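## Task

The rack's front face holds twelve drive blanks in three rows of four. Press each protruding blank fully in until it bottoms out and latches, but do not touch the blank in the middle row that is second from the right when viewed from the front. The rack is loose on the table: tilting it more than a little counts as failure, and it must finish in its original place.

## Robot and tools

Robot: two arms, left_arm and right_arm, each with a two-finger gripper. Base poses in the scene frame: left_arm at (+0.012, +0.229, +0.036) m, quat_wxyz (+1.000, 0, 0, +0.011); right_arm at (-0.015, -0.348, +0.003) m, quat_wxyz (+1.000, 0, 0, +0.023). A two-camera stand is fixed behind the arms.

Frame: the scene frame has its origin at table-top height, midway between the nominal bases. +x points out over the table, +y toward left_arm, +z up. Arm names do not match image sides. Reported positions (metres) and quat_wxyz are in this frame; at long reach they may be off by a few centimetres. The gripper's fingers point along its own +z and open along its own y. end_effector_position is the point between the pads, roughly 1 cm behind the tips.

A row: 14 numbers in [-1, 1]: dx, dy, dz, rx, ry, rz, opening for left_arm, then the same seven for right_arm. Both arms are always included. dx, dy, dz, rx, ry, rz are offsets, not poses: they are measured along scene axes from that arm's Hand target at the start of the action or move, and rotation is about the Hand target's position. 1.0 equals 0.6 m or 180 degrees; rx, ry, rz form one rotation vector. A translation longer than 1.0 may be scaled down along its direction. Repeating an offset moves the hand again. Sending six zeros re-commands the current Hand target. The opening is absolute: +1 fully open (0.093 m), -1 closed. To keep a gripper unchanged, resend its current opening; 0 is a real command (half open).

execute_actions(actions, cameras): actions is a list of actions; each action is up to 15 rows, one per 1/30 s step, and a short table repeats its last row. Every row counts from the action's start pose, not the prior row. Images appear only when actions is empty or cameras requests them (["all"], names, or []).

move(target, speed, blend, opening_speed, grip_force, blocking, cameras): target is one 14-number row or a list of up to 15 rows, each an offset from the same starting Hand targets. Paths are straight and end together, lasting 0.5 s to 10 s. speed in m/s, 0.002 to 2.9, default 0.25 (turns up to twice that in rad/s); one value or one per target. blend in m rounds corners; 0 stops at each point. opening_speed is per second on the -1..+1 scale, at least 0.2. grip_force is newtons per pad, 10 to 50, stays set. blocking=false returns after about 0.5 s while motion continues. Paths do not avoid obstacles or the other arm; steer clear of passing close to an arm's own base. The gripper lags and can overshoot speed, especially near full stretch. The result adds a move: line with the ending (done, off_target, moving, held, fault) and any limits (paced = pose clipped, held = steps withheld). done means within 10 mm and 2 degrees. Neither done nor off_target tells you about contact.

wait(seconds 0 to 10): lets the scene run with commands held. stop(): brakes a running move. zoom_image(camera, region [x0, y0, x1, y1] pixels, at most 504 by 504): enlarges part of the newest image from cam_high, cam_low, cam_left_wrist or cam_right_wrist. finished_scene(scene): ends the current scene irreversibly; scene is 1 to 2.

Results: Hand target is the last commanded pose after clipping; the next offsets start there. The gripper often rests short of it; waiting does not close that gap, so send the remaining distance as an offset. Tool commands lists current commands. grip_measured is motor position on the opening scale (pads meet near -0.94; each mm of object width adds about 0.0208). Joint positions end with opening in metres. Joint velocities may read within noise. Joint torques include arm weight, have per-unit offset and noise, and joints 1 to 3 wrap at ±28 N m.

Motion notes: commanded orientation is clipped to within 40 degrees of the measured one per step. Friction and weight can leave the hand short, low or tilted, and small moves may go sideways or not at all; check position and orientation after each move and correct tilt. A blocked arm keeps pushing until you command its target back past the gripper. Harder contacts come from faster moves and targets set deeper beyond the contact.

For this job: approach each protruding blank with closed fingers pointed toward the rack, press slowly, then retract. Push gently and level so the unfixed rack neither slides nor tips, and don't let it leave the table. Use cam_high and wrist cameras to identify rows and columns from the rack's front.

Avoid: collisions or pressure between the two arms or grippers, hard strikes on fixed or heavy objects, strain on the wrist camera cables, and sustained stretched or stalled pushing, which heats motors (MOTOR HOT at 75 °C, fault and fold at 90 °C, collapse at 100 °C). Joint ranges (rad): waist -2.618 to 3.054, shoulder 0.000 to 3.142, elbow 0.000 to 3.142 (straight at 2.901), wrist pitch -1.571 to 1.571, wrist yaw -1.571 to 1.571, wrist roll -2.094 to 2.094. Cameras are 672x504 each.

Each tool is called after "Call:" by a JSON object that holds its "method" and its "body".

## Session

Call:
{"method": "execute_actions", "body": {"actions": []}}

Call:
{"method": "zoom_image", "body": {"camera": "cam_high", "region": [180, 0, 470, 218]}}

Scene clock: 0.00 s.
left_arm: end_effector_position=(+0.3856, +0.2403, +0.1241) grip_measured=+1.000 end_effector_quat_wxyz=(+0.578, -0.061, +0.801, +0.143) | right_arm: end_effector_position=(+0.3707, -0.3229, +0.0907) grip_measured=+1.000 end_effector_quat_wxyz=(+0.571, +0.001, +0.819, -0.049)
Joint positions: left_arm=[-0.199 1.588 0.319 0.936 -0.472 0.01 0.093] | right_arm=[0.122 1.558 0.361 0.836 0.239 0.004 0.093]
Joint velocities: within noise
Joint torques (N m): no reading
Heat: left arm: 33 °C; right arm: 34 °C.
Hand target: left_arm +0.3859, +0.2401, +0.1238; +0.576, -0.060, +0.803, +0.143 | right_arm +0.3732, -0.3225, +0.0967; +0.578, +0.002, +0.815, -0.048
Tool commands: left_gripper/opening=+1.0 right_gripper/opening=+1.0

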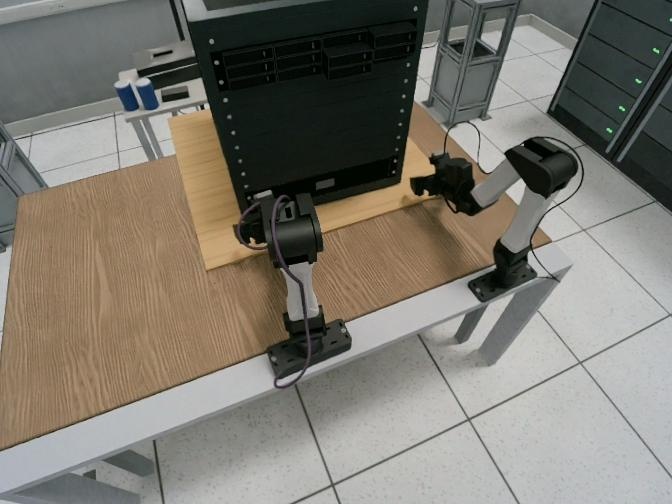

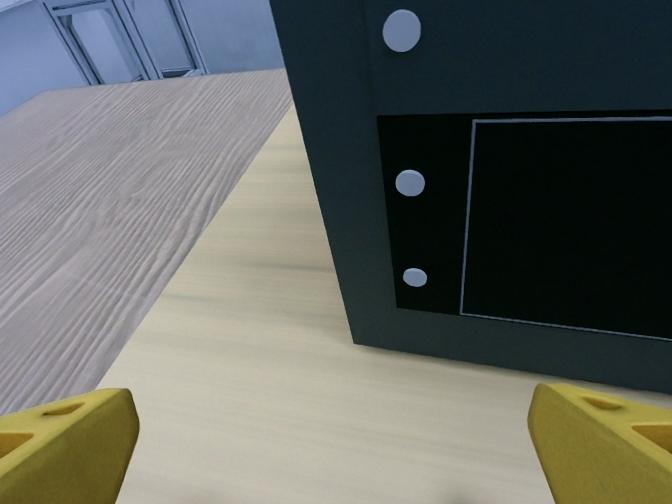

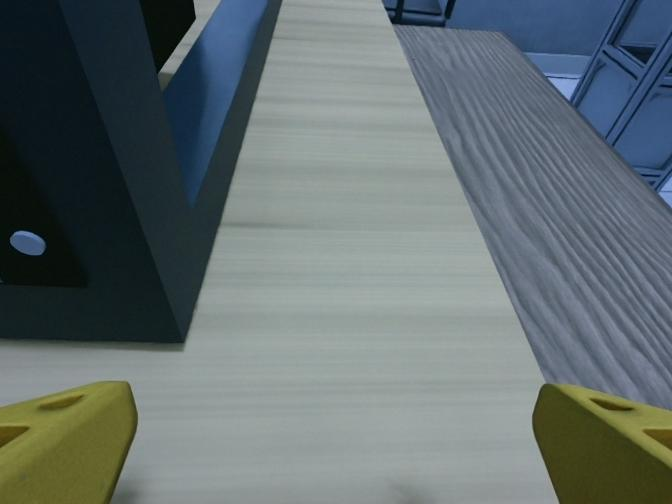

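Scaled by 1.738 from the camera's 672x504 image, which has a finer 960x720 frame.

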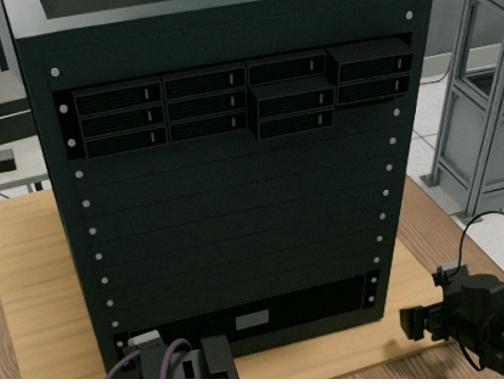

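Call:
{"method": "move", "body": {"target": [[0,0,0,0,0,0,1,-0.155,0,0.15,0.01,-0.05,0.01,-1],[0,0,0,0,0,0,1,-0.255,0.371,0.65,0.0208,-0.107,0.0226,-1]], "cameras": ["cam_right_wrist"], "speed": 0.3, "blend": 0.05}}

Scene clock: 19.73 s.
left_arm: end_effector_position=(+0.3856, +0.2403, +0.1241) grip_measured=+1.000 end_effector_quat_wxyz=(+0.578, -0.061, +0.801, +0.143) | right_arm: end_effector_position=(+0.2215, -0.0988, +0.4816) grip_measured=-0.988 end_effector_quat_wxyz=(+0.707, -0.009, +0.707, -0.001)
Joint positions: left_arm=[-0.199 1.588 0.319 0.936 -0.472 0.01 0.093] | right_arm=[1.256 1.321 1.529 -0.209 1.291 -0.013 0]
Joint torques (N m): left_arm=[0.31 -6.23 4.42 2.63 -0.2 0.11] | right_arm=[0.68 -3.84 7.9 1.5 0.11 0.08]
Heat: left arm: 34 °C; right arm: 35 °C.
Hand target: left_arm +0.3859, +0.2401, +0.1238; +0.576, -0.060, +0.803, +0.143 | right_arm +0.2201, -0.0997, +0.4866; +0.707, +0.000, +0.707, +0.000
Off the commanded pose: left_arm 0.000 m, 0 deg | right_arm 0.005 m, 1 deg.
move: done
Images, in order (width x height): cam_right_wrist 672x504.

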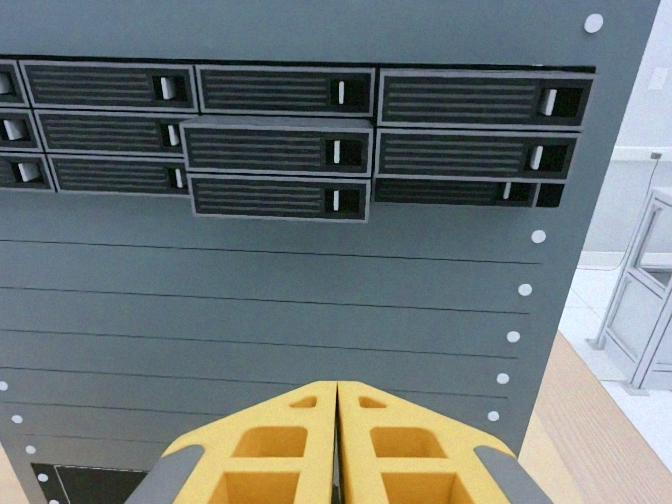

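Call:
{"method": "move", "body": {"target": [[0,0,0,0,0,0,1,0.05,-0.11,0.092,0,-0.0756,0,-1],[0,0,0,0,0,0,1,0.18,-0.11,0.092,0,-0.0756,0,-1]], "cameras": ["cam_right_wrist"], "speed": [0.25,0.12], "blend": 0.02}}

Scene clock: 39.17 s.
left_arm: end_effector_position=(+0.3856, +0.2403, +0.1241) grip_measured=+1.000 end_effector_quat_wxyz=(+0.578, -0.061, +0.801, +0.143) | right_arm: end_effector_position=(+0.3272, -0.1656, +0.5345) grip_measured=-0.988 end_effector_quat_wxyz=(+0.782, -0.002, +0.623, -0.009)
Joint positions: left_arm=[-0.199 1.588 0.319 0.936 -0.472 0.01 0.093] | right_arm=[0.754 1.319 1.491 0.15 0.781 -0.245 0]
Joint torques (N m): left_arm=[0.32 -6.31 4.49 2.63 -0.22 0.12] | right_arm=[-0.59 -4.25 8.06 1.65 -0.34 0.15]
Heat: left arm: 37 °C; right arm: 39 °C.
Hand target: left_arm +0.3859, +0.2401, +0.1238; +0.576, -0.060, +0.803, +0.143 | right_arm +0.3281, -0.1659, +0.5418; +0.786, +0.000, +0.618, +0.000
Off the commanded pose: left_arm 0.000 m, 0 deg | right_arm 0.007 m, 1 deg.
move: done
Images, in order (width x height): cam_right_wrist 672x504.

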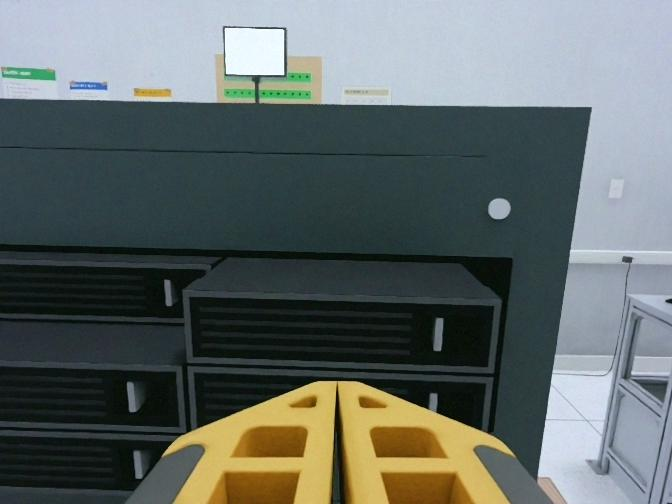

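Call:
{"method": "move", "body": {"target": [0,0,0,0,0,0,1,0.1,-0.003,0.0,0,0,0,-1], "cameras": ["cam_right_wrist"], "speed": 0.06}}

Scene clock: 45.40 s.
left_arm: end_effector_position=(+0.3856, +0.2403, +0.1241) grip_measured=+1.000 end_effector_quat_wxyz=(+0.578, -0.061, +0.801, +0.143) | right_arm: end_effector_position=(+0.3865, -0.1675, +0.5354) grip_measured=-0.988 end_effector_quat_wxyz=(+0.783, -0.001, +0.622, -0.008)
Joint positions: left_arm=[-0.199 1.588 0.319 0.936 -0.472 0.01 0.093] | right_arm=[0.607 1.476 1.631 0.131 0.641 -0.186 0]
Joint torques (N m): left_arm=[0.24 -6.3 4.42 2.63 -0.21 0.11] | right_arm=[-0.59 -5.74 8.17 1.73 -0.34 0.1]
Heat: left arm: 37 °C; right arm: 40 °C.
Hand target: left_arm +0.3859, +0.2401, +0.1238; +0.576, -0.060, +0.803, +0.143 | right_arm +0.3881, -0.1677, +0.5419; +0.786, +0.000, +0.618, +0.000
Off the commanded pose: left_arm 0.000 m, 0 deg | right_arm 0.007 m, 1 deg.
move: done
Images, in order (width x height): cam_right_wrist 672x504.

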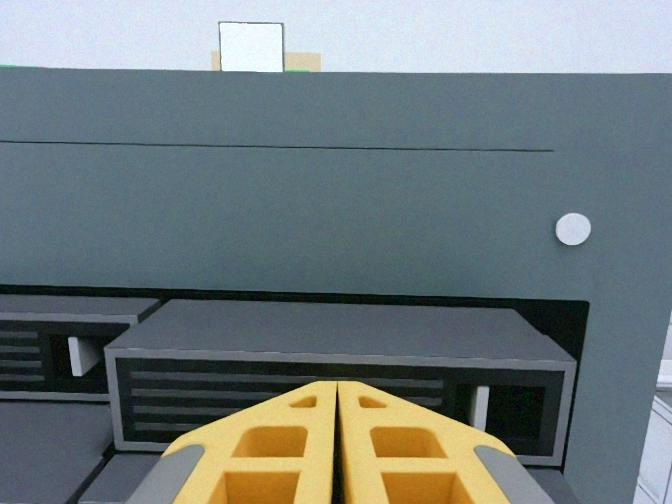

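Call:
{"method": "move", "body": {"target": [0,0,0,0,0,0,1,0.055,-0.003,-0.003,0,0,0,-1], "cameras": ["cam_right_wrist"], "speed": 0.06}}

Scene clock: 49.57 s.
left_arm: end_effector_position=(+0.3856, +0.2403, +0.1241) grip_measured=+1.000 end_effector_quat_wxyz=(+0.578, -0.061, +0.801, +0.143) | right_arm: end_effector_position=(+0.4078, -0.1695, +0.5382) grip_measured=-0.988 end_effector_quat_wxyz=(+0.782, +0.000, +0.624, -0.007)
Joint positions: left_arm=[-0.199 1.588 0.319 0.936 -0.472 0.01 0.093] | right_arm=[0.561 1.541 1.71 0.102 0.597 -0.164 0]
Joint torques (N m): left_arm=[0.23 -6.2 4.51 2.62 -0.22 0.11] | right_arm=[-2.3 -3.89 8.36 2.06 -0.52 0.15]
Heat: left arm: 38 °C; right arm: 41 °C.
Hand target: left_arm +0.3859, +0.2401, +0.1238; +0.576, -0.060, +0.803, +0.143 | right_arm +0.4211, -0.1695, +0.5400; +0.786, +0.000, +0.618, +0.000
Off the commanded pose: left_arm 0.000 m, 0 deg | right_arm 0.013 m, 1 deg.
move: off_target (right_arm)
Images, in order (width x height): cam_right_wrist 672x504.

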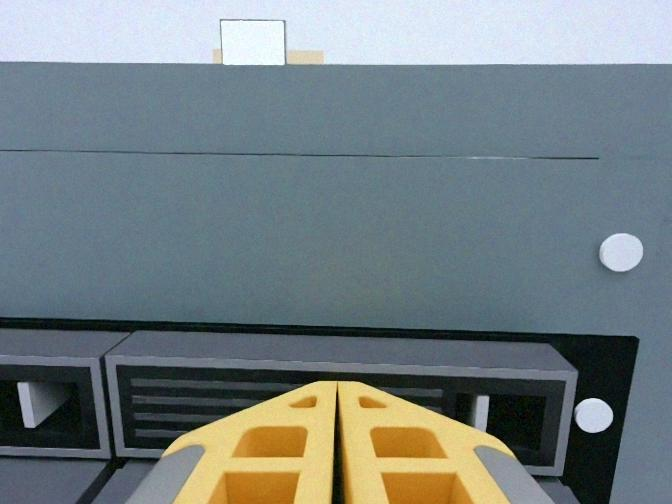

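Call:
{"method": "move", "body": {"target": [0,0,0,0,0,0,1,0.011,0,0,0,0,0,-1], "cameras": [], "speed": 0.06}}

Call:
{"method": "move", "body": {"target": [[0,0,0,0,0,0,1,-0.035,0,0,0,0,0,-1],[0,0,0,0,0,0,1,-0.15,0.0,-0.025,0,0,0,-1]], "cameras": ["cam_right_wrist"], "speed": [0.08,0.15], "blend": 0.01}}

Scene clock: 55.23 s.
left_arm: end_effector_position=(+0.3856, +0.2403, +0.1241) grip_measured=+1.000 end_effector_quat_wxyz=(+0.578, -0.061, +0.801, +0.143) | right_arm: end_effector_position=(+0.4082, -0.1694, +0.5383) grip_measured=-0.988 end_effector_quat_wxyz=(+0.779, -0.002, +0.628, -0.007)
Joint positions: left_arm=[-0.199 1.588 0.319 0.936 -0.472 0.01 0.093] | right_arm=[0.56 1.544 1.724 0.079 0.595 -0.161 0]
Joint torques (N m): left_arm=[0.25 -6.22 4.4 2.62 -0.19 0.08] | right_arm=[-3.21 -2.66 8.43 2.28 -0.58 0.12]
Heat: left arm: 38 °C; right arm: 41 °C.
Hand target: left_arm +0.3859, +0.2401, +0.1238; +0.576, -0.060, +0.803, +0.143 | right_arm +0.4277, -0.1696, +0.5401; +0.786, +0.000, +0.618, +0.000
Off the commanded pose: left_arm 0.000 m, 0 deg | right_arm 0.020 m, 2 deg.
move: off_target (right_arm)
No camera images: "cameras" was empty.

Scene clock: 56.63 s.
left_arm: end_effector_position=(+0.3856, +0.2403, +0.1241) grip_measured=+1.000 end_effector_quat_wxyz=(+0.578, -0.061, +0.801, +0.143) | right_arm: end_effector_position=(+0.3430, -0.1656, +0.5200) grip_measured=-0.988 end_effector_quat_wxyz=(+0.781, -0.008, +0.624, +0.000)
Joint positions: left_arm=[-0.199 1.588 0.319 0.936 -0.472 0.01 0.093] | right_arm=[0.703 1.331 1.447 0.179 0.713 -0.21 0]
Joint torques (N m): left_arm=[0.38 -6.22 4.42 2.62 -0.19 0.09] | right_arm=[0.76 -6.31 5.79 1.86 0.01 -0.1]
Heat: left arm: 38 °C; right arm: 41 °C.
Hand target: left_arm +0.3859, +0.2401, +0.1238; +0.576, -0.060, +0.803, +0.143 | right_arm +0.3377, -0.1694, +0.5251; +0.786, +0.000, +0.618, +0.000
Off the commanded pose: left_arm 0.000 m, 0 deg | right_arm 0.008 m, 1 deg.
move: done; blend cut to 0.0098 m at target 1
Images, in order (width x height): cam_right_wrist 672x504.

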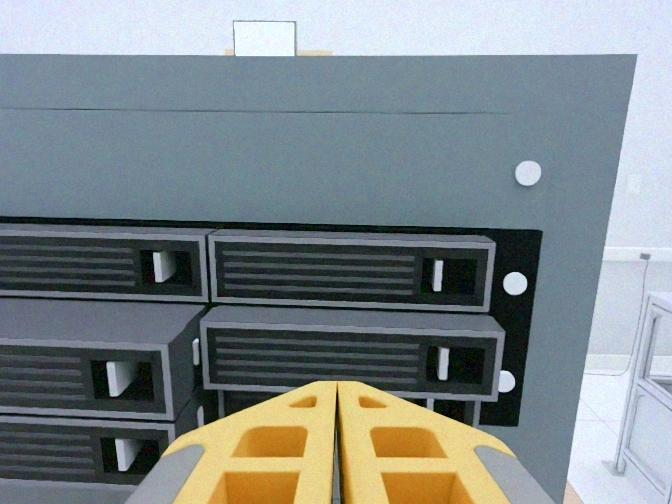

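Call:
{"method": "move", "body": {"target": [[0,0,0,0,0,0,1,0.03,0,-0.022,0,0,0,-1],[0,0,0,0,0,0,1,0.07,0,-0.022,0,0,0,-1]], "cameras": ["cam_right_wrist"], "speed": 0.06, "blend": 0.008}}

Scene clock: 63.80 s.
left_arm: end_effector_position=(+0.3856, +0.2403, +0.1241) grip_measured=+1.000 end_effector_quat_wxyz=(+0.578, -0.061, +0.801, +0.143) | right_arm: end_effector_position=(+0.3796, -0.1683, +0.4988) grip_measured=-0.988 end_effector_quat_wxyz=(+0.776, -0.008, +0.630, -0.013)
Joint positions: left_arm=[-0.199 1.588 0.319 0.936 -0.472 0.01 0.093] | right_arm=[0.619 1.409 1.442 0.229 0.653 -0.191 0]
Joint torques (N m): left_arm=[0.25 -6.17 4.53 2.63 -0.21 0.11] | right_arm=[-0.51 -5.68 8.44 1.99 -0.3 0.17]
Heat: left arm: 39 °C; right arm: 41 °C.
Hand target: left_arm +0.3859, +0.2401, +0.1238; +0.576, -0.060, +0.803, +0.143 | right_arm +0.3797, -0.1694, +0.5117; +0.786, +0.000, +0.618, +0.000
Off the commanded pose: left_arm 0.000 m, 0 deg | right_arm 0.013 m, 3 deg.
move: off_target (right_arm)
Images, in order (width x height): cam_right_wrist 672x504.

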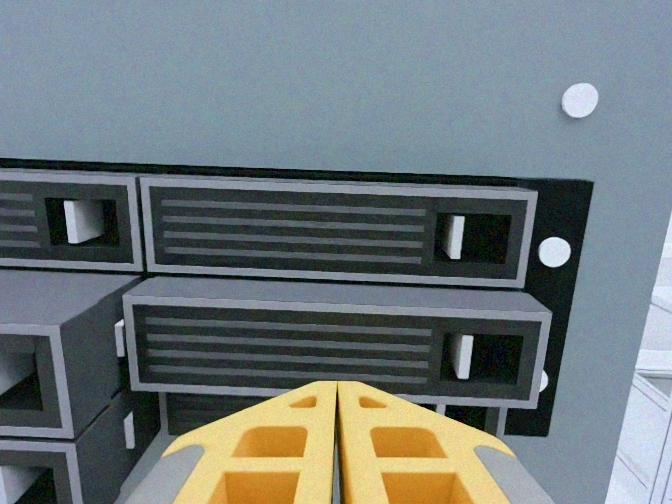

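Call:
{"method": "move", "body": {"target": [0,0,0,0,0,0,1,0.066,-0.015,0.005,0,0,0,-1], "cameras": ["cam_right_wrist"], "speed": 0.06}}

Scene clock: 71.10 s.
left_arm: end_effector_position=(+0.3856, +0.2403, +0.1241) grip_measured=+1.000 end_effector_quat_wxyz=(+0.578, -0.061, +0.801, +0.143) | right_arm: end_effector_position=(+0.4078, -0.1771, +0.5062) grip_measured=-0.988 end_effector_quat_wxyz=(+0.776, -0.003, +0.630, -0.011)
Joint positions: left_arm=[-0.199 1.588 0.319 0.936 -0.472 0.01 0.093] | right_arm=[0.543 1.484 1.541 0.192 0.584 -0.158 0]
Joint torques (N m): left_arm=[0.24 -6.16 4.46 2.63 -0.2 0.1] | right_arm=[-2.48 -3.89 9.11 2.16 -0.57 0.14]
Heat: left arm: 40 °C; right arm: 41 °C.
Hand target: left_arm +0.3859, +0.2401, +0.1238; +0.576, -0.060, +0.803, +0.143 | right_arm +0.4193, -0.1785, +0.5149; +0.786, +0.000, +0.618, +0.000
Off the commanded pose: left_arm 0.000 m, 0 deg | right_arm 0.014 m, 2 deg.
move: off_target (right_arm)
Images, in order (width x height): cam_right_wrist 672x504.

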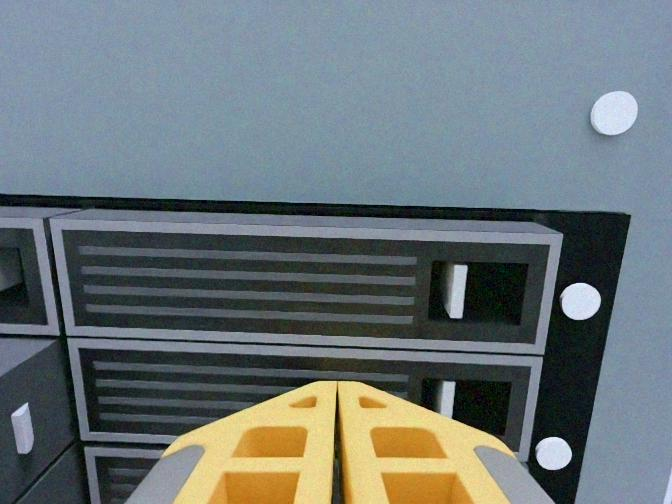

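Call:
{"method": "move", "body": {"target": [0,0,0,0,0,0,1,0.012,0,0,0,0,0,-1], "cameras": [], "speed": 0.06}}

Call:
{"method": "move", "body": {"target": [[0,0,0,0,0,0,1,-0.035,0,0,0,0,0,-1],[0,0,0,0,0,0,1,-0.22,0.0,-0.02,0,0,0,-1],[0,0,0,0,0,0,1,-0.2,0.188,-0.045,0,0,0,-1]], "cameras": ["cam_right_wrist"], "speed": [0.08,0.15,0.15], "blend": [0.01,0.02,0]}}

Scene clock: 75.63 s.
left_arm: end_effector_position=(+0.3856, +0.2403, +0.1241) grip_measured=+1.000 end_effector_quat_wxyz=(+0.578, -0.061, +0.801, +0.143) | right_arm: end_effector_position=(+0.4082, -0.1771, +0.5063) grip_measured=-0.988 end_effector_quat_wxyz=(+0.773, -0.006, +0.634, -0.012)
Joint positions: left_arm=[-0.199 1.588 0.319 0.936 -0.472 0.01 0.093] | right_arm=[0.541 1.486 1.553 0.168 0.581 -0.155 0]
Joint torques (N m): left_arm=[0.32 -6.2 4.52 2.63 -0.21 0.11] | right_arm=[-3.47 -2.3 9.39 2.41 -0.63 0.11]
Heat: left arm: 40 °C; right arm: 42 °C.
Hand target: left_arm +0.3859, +0.2401, +0.1238; +0.576, -0.060, +0.803, +0.143 | right_arm +0.4265, -0.1785, +0.5148; +0.786, +0.000, +0.618, +0.000
Off the commanded pose: left_arm 0.000 m, 0 deg | right_arm 0.020 m, 3 deg.
move: off_target (right_arm)
No camera images: "cameras" was empty.

Scene clock: 78.20 s.
left_arm: end_effector_position=(+0.3856, +0.2403, +0.1241) grip_measured=+1.000 end_effector_quat_wxyz=(+0.578, -0.061, +0.801, +0.143) | right_arm: end_effector_position=(+0.3085, -0.0634, +0.4780) grip_measured=-0.988 end_effector_quat_wxyz=(+0.782, -0.014, +0.623, -0.004)
Joint positions: left_arm=[-0.199 1.588 0.319 0.936 -0.472 0.01 0.093] | right_arm=[1.01 1.515 1.394 0.543 0.997 -0.389 0]
Joint torques (N m): left_arm=[0.32 -6.23 4.53 2.61 -0.2 0.11] | right_arm=[0.57 -6.58 8.47 1.65 -0.09 -0.09]
Heat: left arm: 40 °C; right arm: 42 °C.
Hand target: left_arm +0.3859, +0.2401, +0.1238; +0.576, -0.060, +0.803, +0.143 | right_arm +0.3065, -0.0656, +0.4879; +0.786, +0.000, +0.618, +0.000
Off the commanded pose: left_arm 0.000 m, 0 deg | right_arm 0.010 m, 2 deg.
move: done; blend cut to 0.0096 m at target 1
Images, in order (width x height): cam_right_wrist 672x504.

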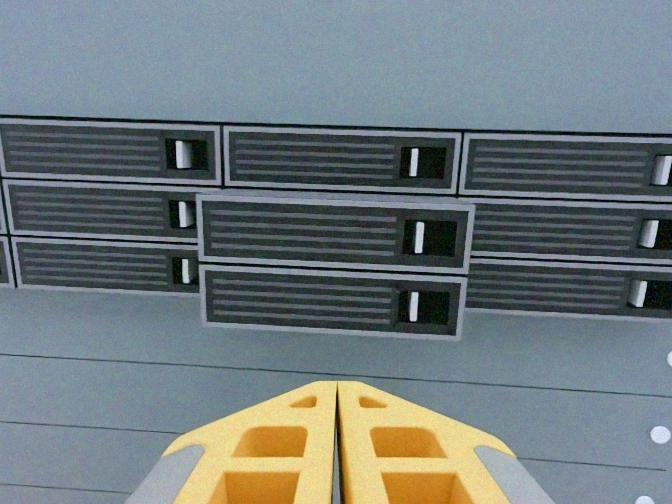

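Call:
{"method": "move", "body": {"target": [0,0,0,0,0,0,1,0.09,0,0.003,0,0,0,-1], "cameras": ["cam_right_wrist"], "speed": 0.08}}

Scene clock: 86.13 s.
left_arm: end_effector_position=(+0.3856, +0.2403, +0.1241) grip_measured=+1.000 end_effector_quat_wxyz=(+0.578, -0.061, +0.801, +0.143) | right_arm: end_effector_position=(+0.3580, -0.0673, +0.4833) grip_measured=-0.988 end_effector_quat_wxyz=(+0.783, -0.002, +0.622, -0.010)
Joint positions: left_arm=[-0.199 1.588 0.319 0.936 -0.472 0.01 0.093] | right_arm=[0.887 1.618 1.529 0.464 0.908 -0.316 0]
Joint torques (N m): left_arm=[0.31 -6.24 4.45 2.63 -0.17 0.1] | right_arm=[-0.44 -7.23 8.5 1.52 -0.38 0.13]
Heat: left arm: 41 °C; right arm: 43 °C.
Hand target: left_arm +0.3859, +0.2401, +0.1238; +0.576, -0.060, +0.803, +0.143 | right_arm +0.3605, -0.0658, +0.4898; +0.786, +0.000, +0.618, +0.000
Off the commanded pose: left_arm 0.000 m, 0 deg | right_arm 0.007 m, 1 deg.
move: done
Images, in order (width x height): cam_right_wrist 672x504.

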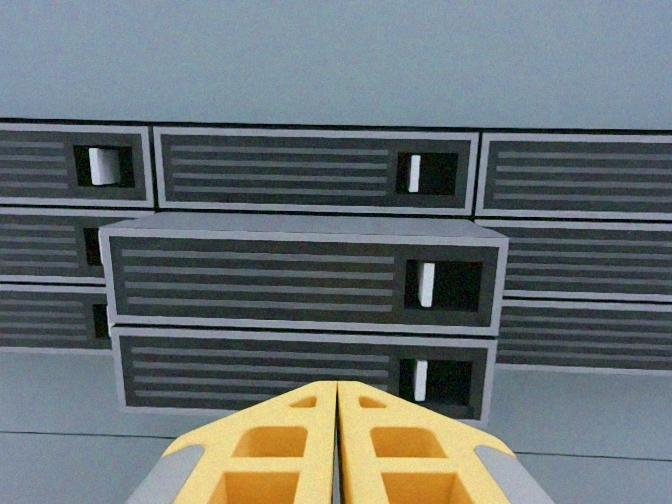

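Call:
{"method": "move", "body": {"target": [[0,0,0,0,0,0,1,0.012,0,-0.013,0,0,0,-1],[0,0,0,0,0,0,1,0.055,0.0,-0.013,0,0,0,-1]], "cameras": ["cam_right_wrist"], "speed": 0.06}}

Scene clock: 92.23 s.
left_arm: end_effector_position=(+0.3856, +0.2403, +0.1241) grip_measured=+1.000 end_effector_quat_wxyz=(+0.578, -0.061, +0.801, +0.143) | right_arm: end_effector_position=(+0.3904, -0.0669, +0.4758) grip_measured=-0.988 end_effector_quat_wxyz=(+0.783, -0.002, +0.622, -0.009)
Joint positions: left_arm=[-0.199 1.588 0.319 0.936 -0.472 0.01 0.093] | right_arm=[0.818 1.691 1.586 0.449 0.842 -0.277 0]
Joint torques (N m): left_arm=[0.34 -6.16 4.55 2.64 -0.21 0.1] | right_arm=[-0.55 -7.98 8.59 1.61 -0.34 0.14]
Heat: left arm: 41 °C; right arm: 43 °C.
Hand target: left_arm +0.3859, +0.2401, +0.1238; +0.576, -0.060, +0.803, +0.143 | right_arm +0.3935, -0.0656, +0.4818; +0.786, +0.000, +0.618, +0.000
Off the commanded pose: left_arm 0.000 m, 0 deg | right_arm 0.007 m, 1 deg.
move: done
Images, in order (width x height): cam_right_wrist 672x504.

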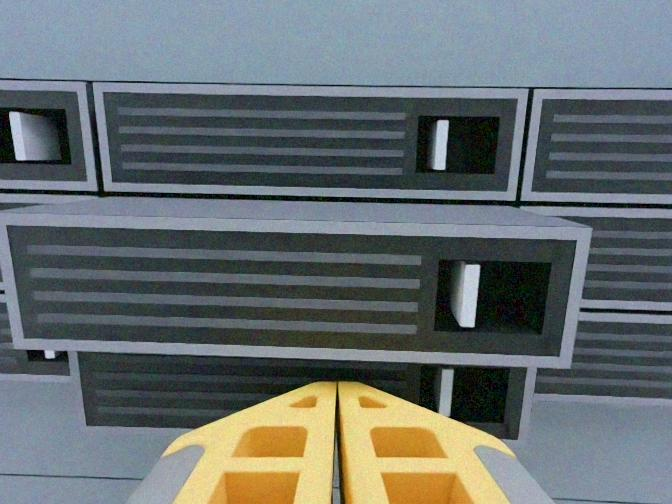

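Call:
{"method": "move", "body": {"target": [0,0,0,0,0,0,1,0.053,0.0,0,0,0,0,-1], "cameras": ["cam_right_wrist"], "speed": 0.05}}

Scene clock: 96.17 s.
left_arm: end_effector_position=(+0.3856, +0.2403, +0.1241) grip_measured=+1.000 end_effector_quat_wxyz=(+0.578, -0.061, +0.801, +0.143) | right_arm: end_effector_position=(+0.4144, -0.0676, +0.4789) grip_measured=-0.988 end_effector_quat_wxyz=(+0.782, +0.001, +0.623, -0.009)
Joint positions: left_arm=[-0.199 1.588 0.319 0.936 -0.472 0.01 0.093] | right_arm=[0.771 1.755 1.68 0.403 0.803 -0.249 0]
Joint torques (N m): left_arm=[0.23 -6.22 4.49 2.61 -0.21 0.08] | right_arm=[-1.78 -6.97 9.25 1.68 -0.56 0.12]
Heat: left arm: 41 °C; right arm: 44 °C.
Hand target: left_arm +0.3859, +0.2401, +0.1238; +0.576, -0.060, +0.803, +0.143 | right_arm +0.4253, -0.0656, +0.4819; +0.786, +0.000, +0.618, +0.000
Off the commanded pose: left_arm 0.000 m, 0 deg | right_arm 0.011 m, 1 deg.
move: off_target (right_arm)
Images, in order (width x height): cam_right_wrist 672x504.

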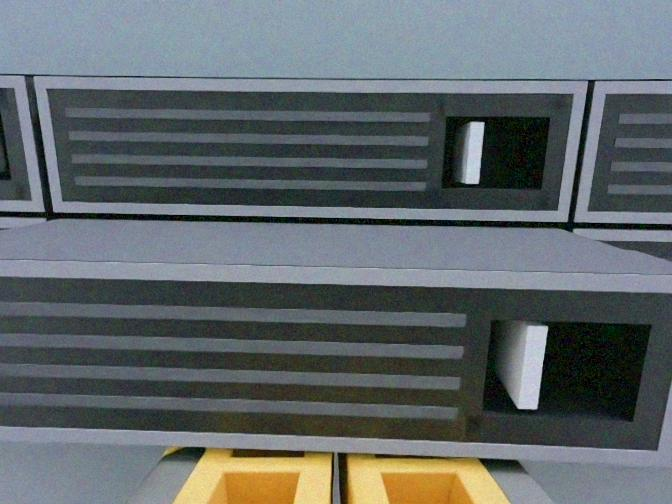

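Call:
{"method": "move", "body": {"target": [0,0,0,0,0,0,1,0.015,0.0,0,0,0,0,-1], "cameras": [], "speed": 0.05}}

Call:
{"method": "move", "body": {"target": [[0,0,0,0,0,0,1,-0.05,0,0,0,0,0,-1],[0,0,0,0,0,0,1,-0.34,0,0.02,0,0.06,0,-1]], "cameras": ["cam_right_wrist","cam_high"], "speed": [0.08,0.25], "blend": 0.01}}

Scene clock: 101.10 s.
left_arm: end_effector_position=(+0.3856, +0.2403, +0.1241) grip_measured=+1.000 end_effector_quat_wxyz=(+0.578, -0.061, +0.801, +0.143) | right_arm: end_effector_position=(+0.4151, -0.0679, +0.4791) grip_measured=-0.988 end_effector_quat_wxyz=(+0.778, +0.002, +0.628, -0.012)
Joint positions: left_arm=[-0.199 1.588 0.319 0.936 -0.472 0.01 0.093] | right_arm=[0.771 1.758 1.695 0.375 0.81 -0.242 0]
Joint torques (N m): left_arm=[0.28 -6.24 4.44 2.63 -0.21 0.11] | right_arm=[-3.23 -5.5 9.88 1.86 -0.79 0.15]
Heat: left arm: 42 °C; right arm: 44 °C.
Hand target: left_arm +0.3859, +0.2401, +0.1238; +0.576, -0.060, +0.803, +0.143 | right_arm +0.4343, -0.0657, +0.4820; +0.786, +0.000, +0.618, +0.000
Off the commanded pose: left_arm 0.000 m, 0 deg | right_arm 0.020 m, 2 deg.
move: off_target (right_arm)
No camera images: "cameras" was empty.

Scene clock: 103.20 s.
left_arm: end_effector_position=(+0.3856, +0.2403, +0.1241) grip_measured=+1.000 end_effector_quat_wxyz=(+0.578, -0.061, +0.801, +0.143) | right_arm: end_effector_position=(+0.2337, -0.0571, +0.4844) grip_measured=-0.988 end_effector_quat_wxyz=(+0.723, -0.016, +0.690, -0.008)
Joint positions: left_arm=[-0.199 1.588 0.319 0.936 -0.472 0.01 0.093] | right_arm=[1.253 1.454 1.56 0.057 1.283 -0.191 0]
Joint torques (N m): left_arm=[0.25 -6.26 4.45 2.65 -0.22 0.11] | right_arm=[0.46 -7.43 7.46 1.42 0.02 0.11]
Heat: left arm: 42 °C; right arm: 44 °C.
Hand target: left_arm +0.3859, +0.2401, +0.1238; +0.576, -0.060, +0.803, +0.143 | right_arm +0.2303, -0.0656, +0.4938; +0.724, +0.000, +0.690, +0.000
Off the commanded pose: left_arm 0.000 m, 0 deg | right_arm 0.013 m, 2 deg.
move: off_target (right_arm)
Images, in order (width x height): cam_high 672x504, cam_right_wrist 672x504.

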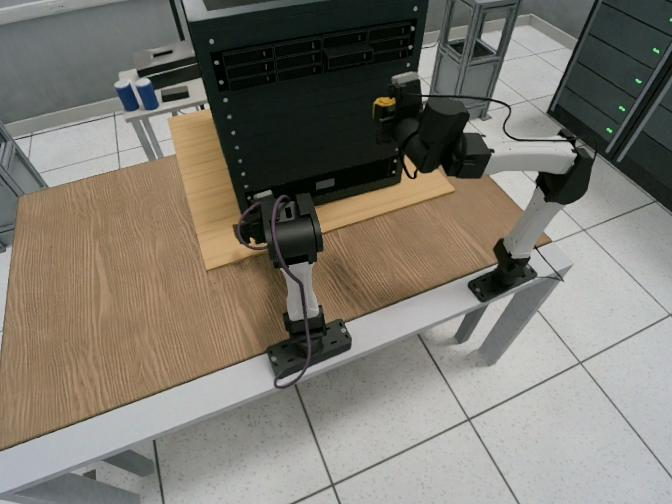

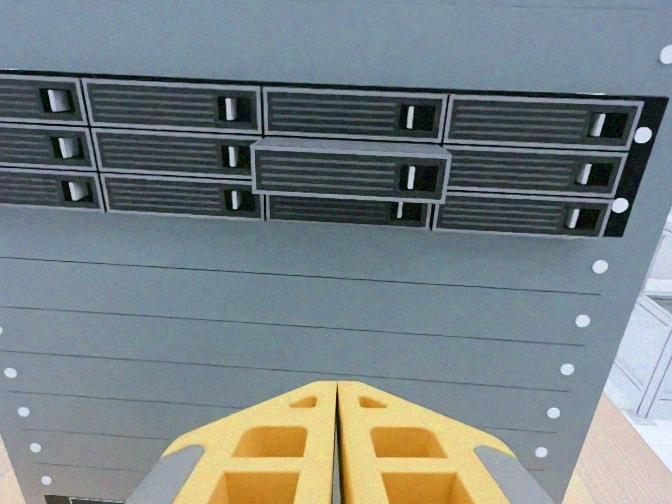

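Call:
{"method": "finished_scene", "body": {"scene": 2}}

The scene is finished: the task was done.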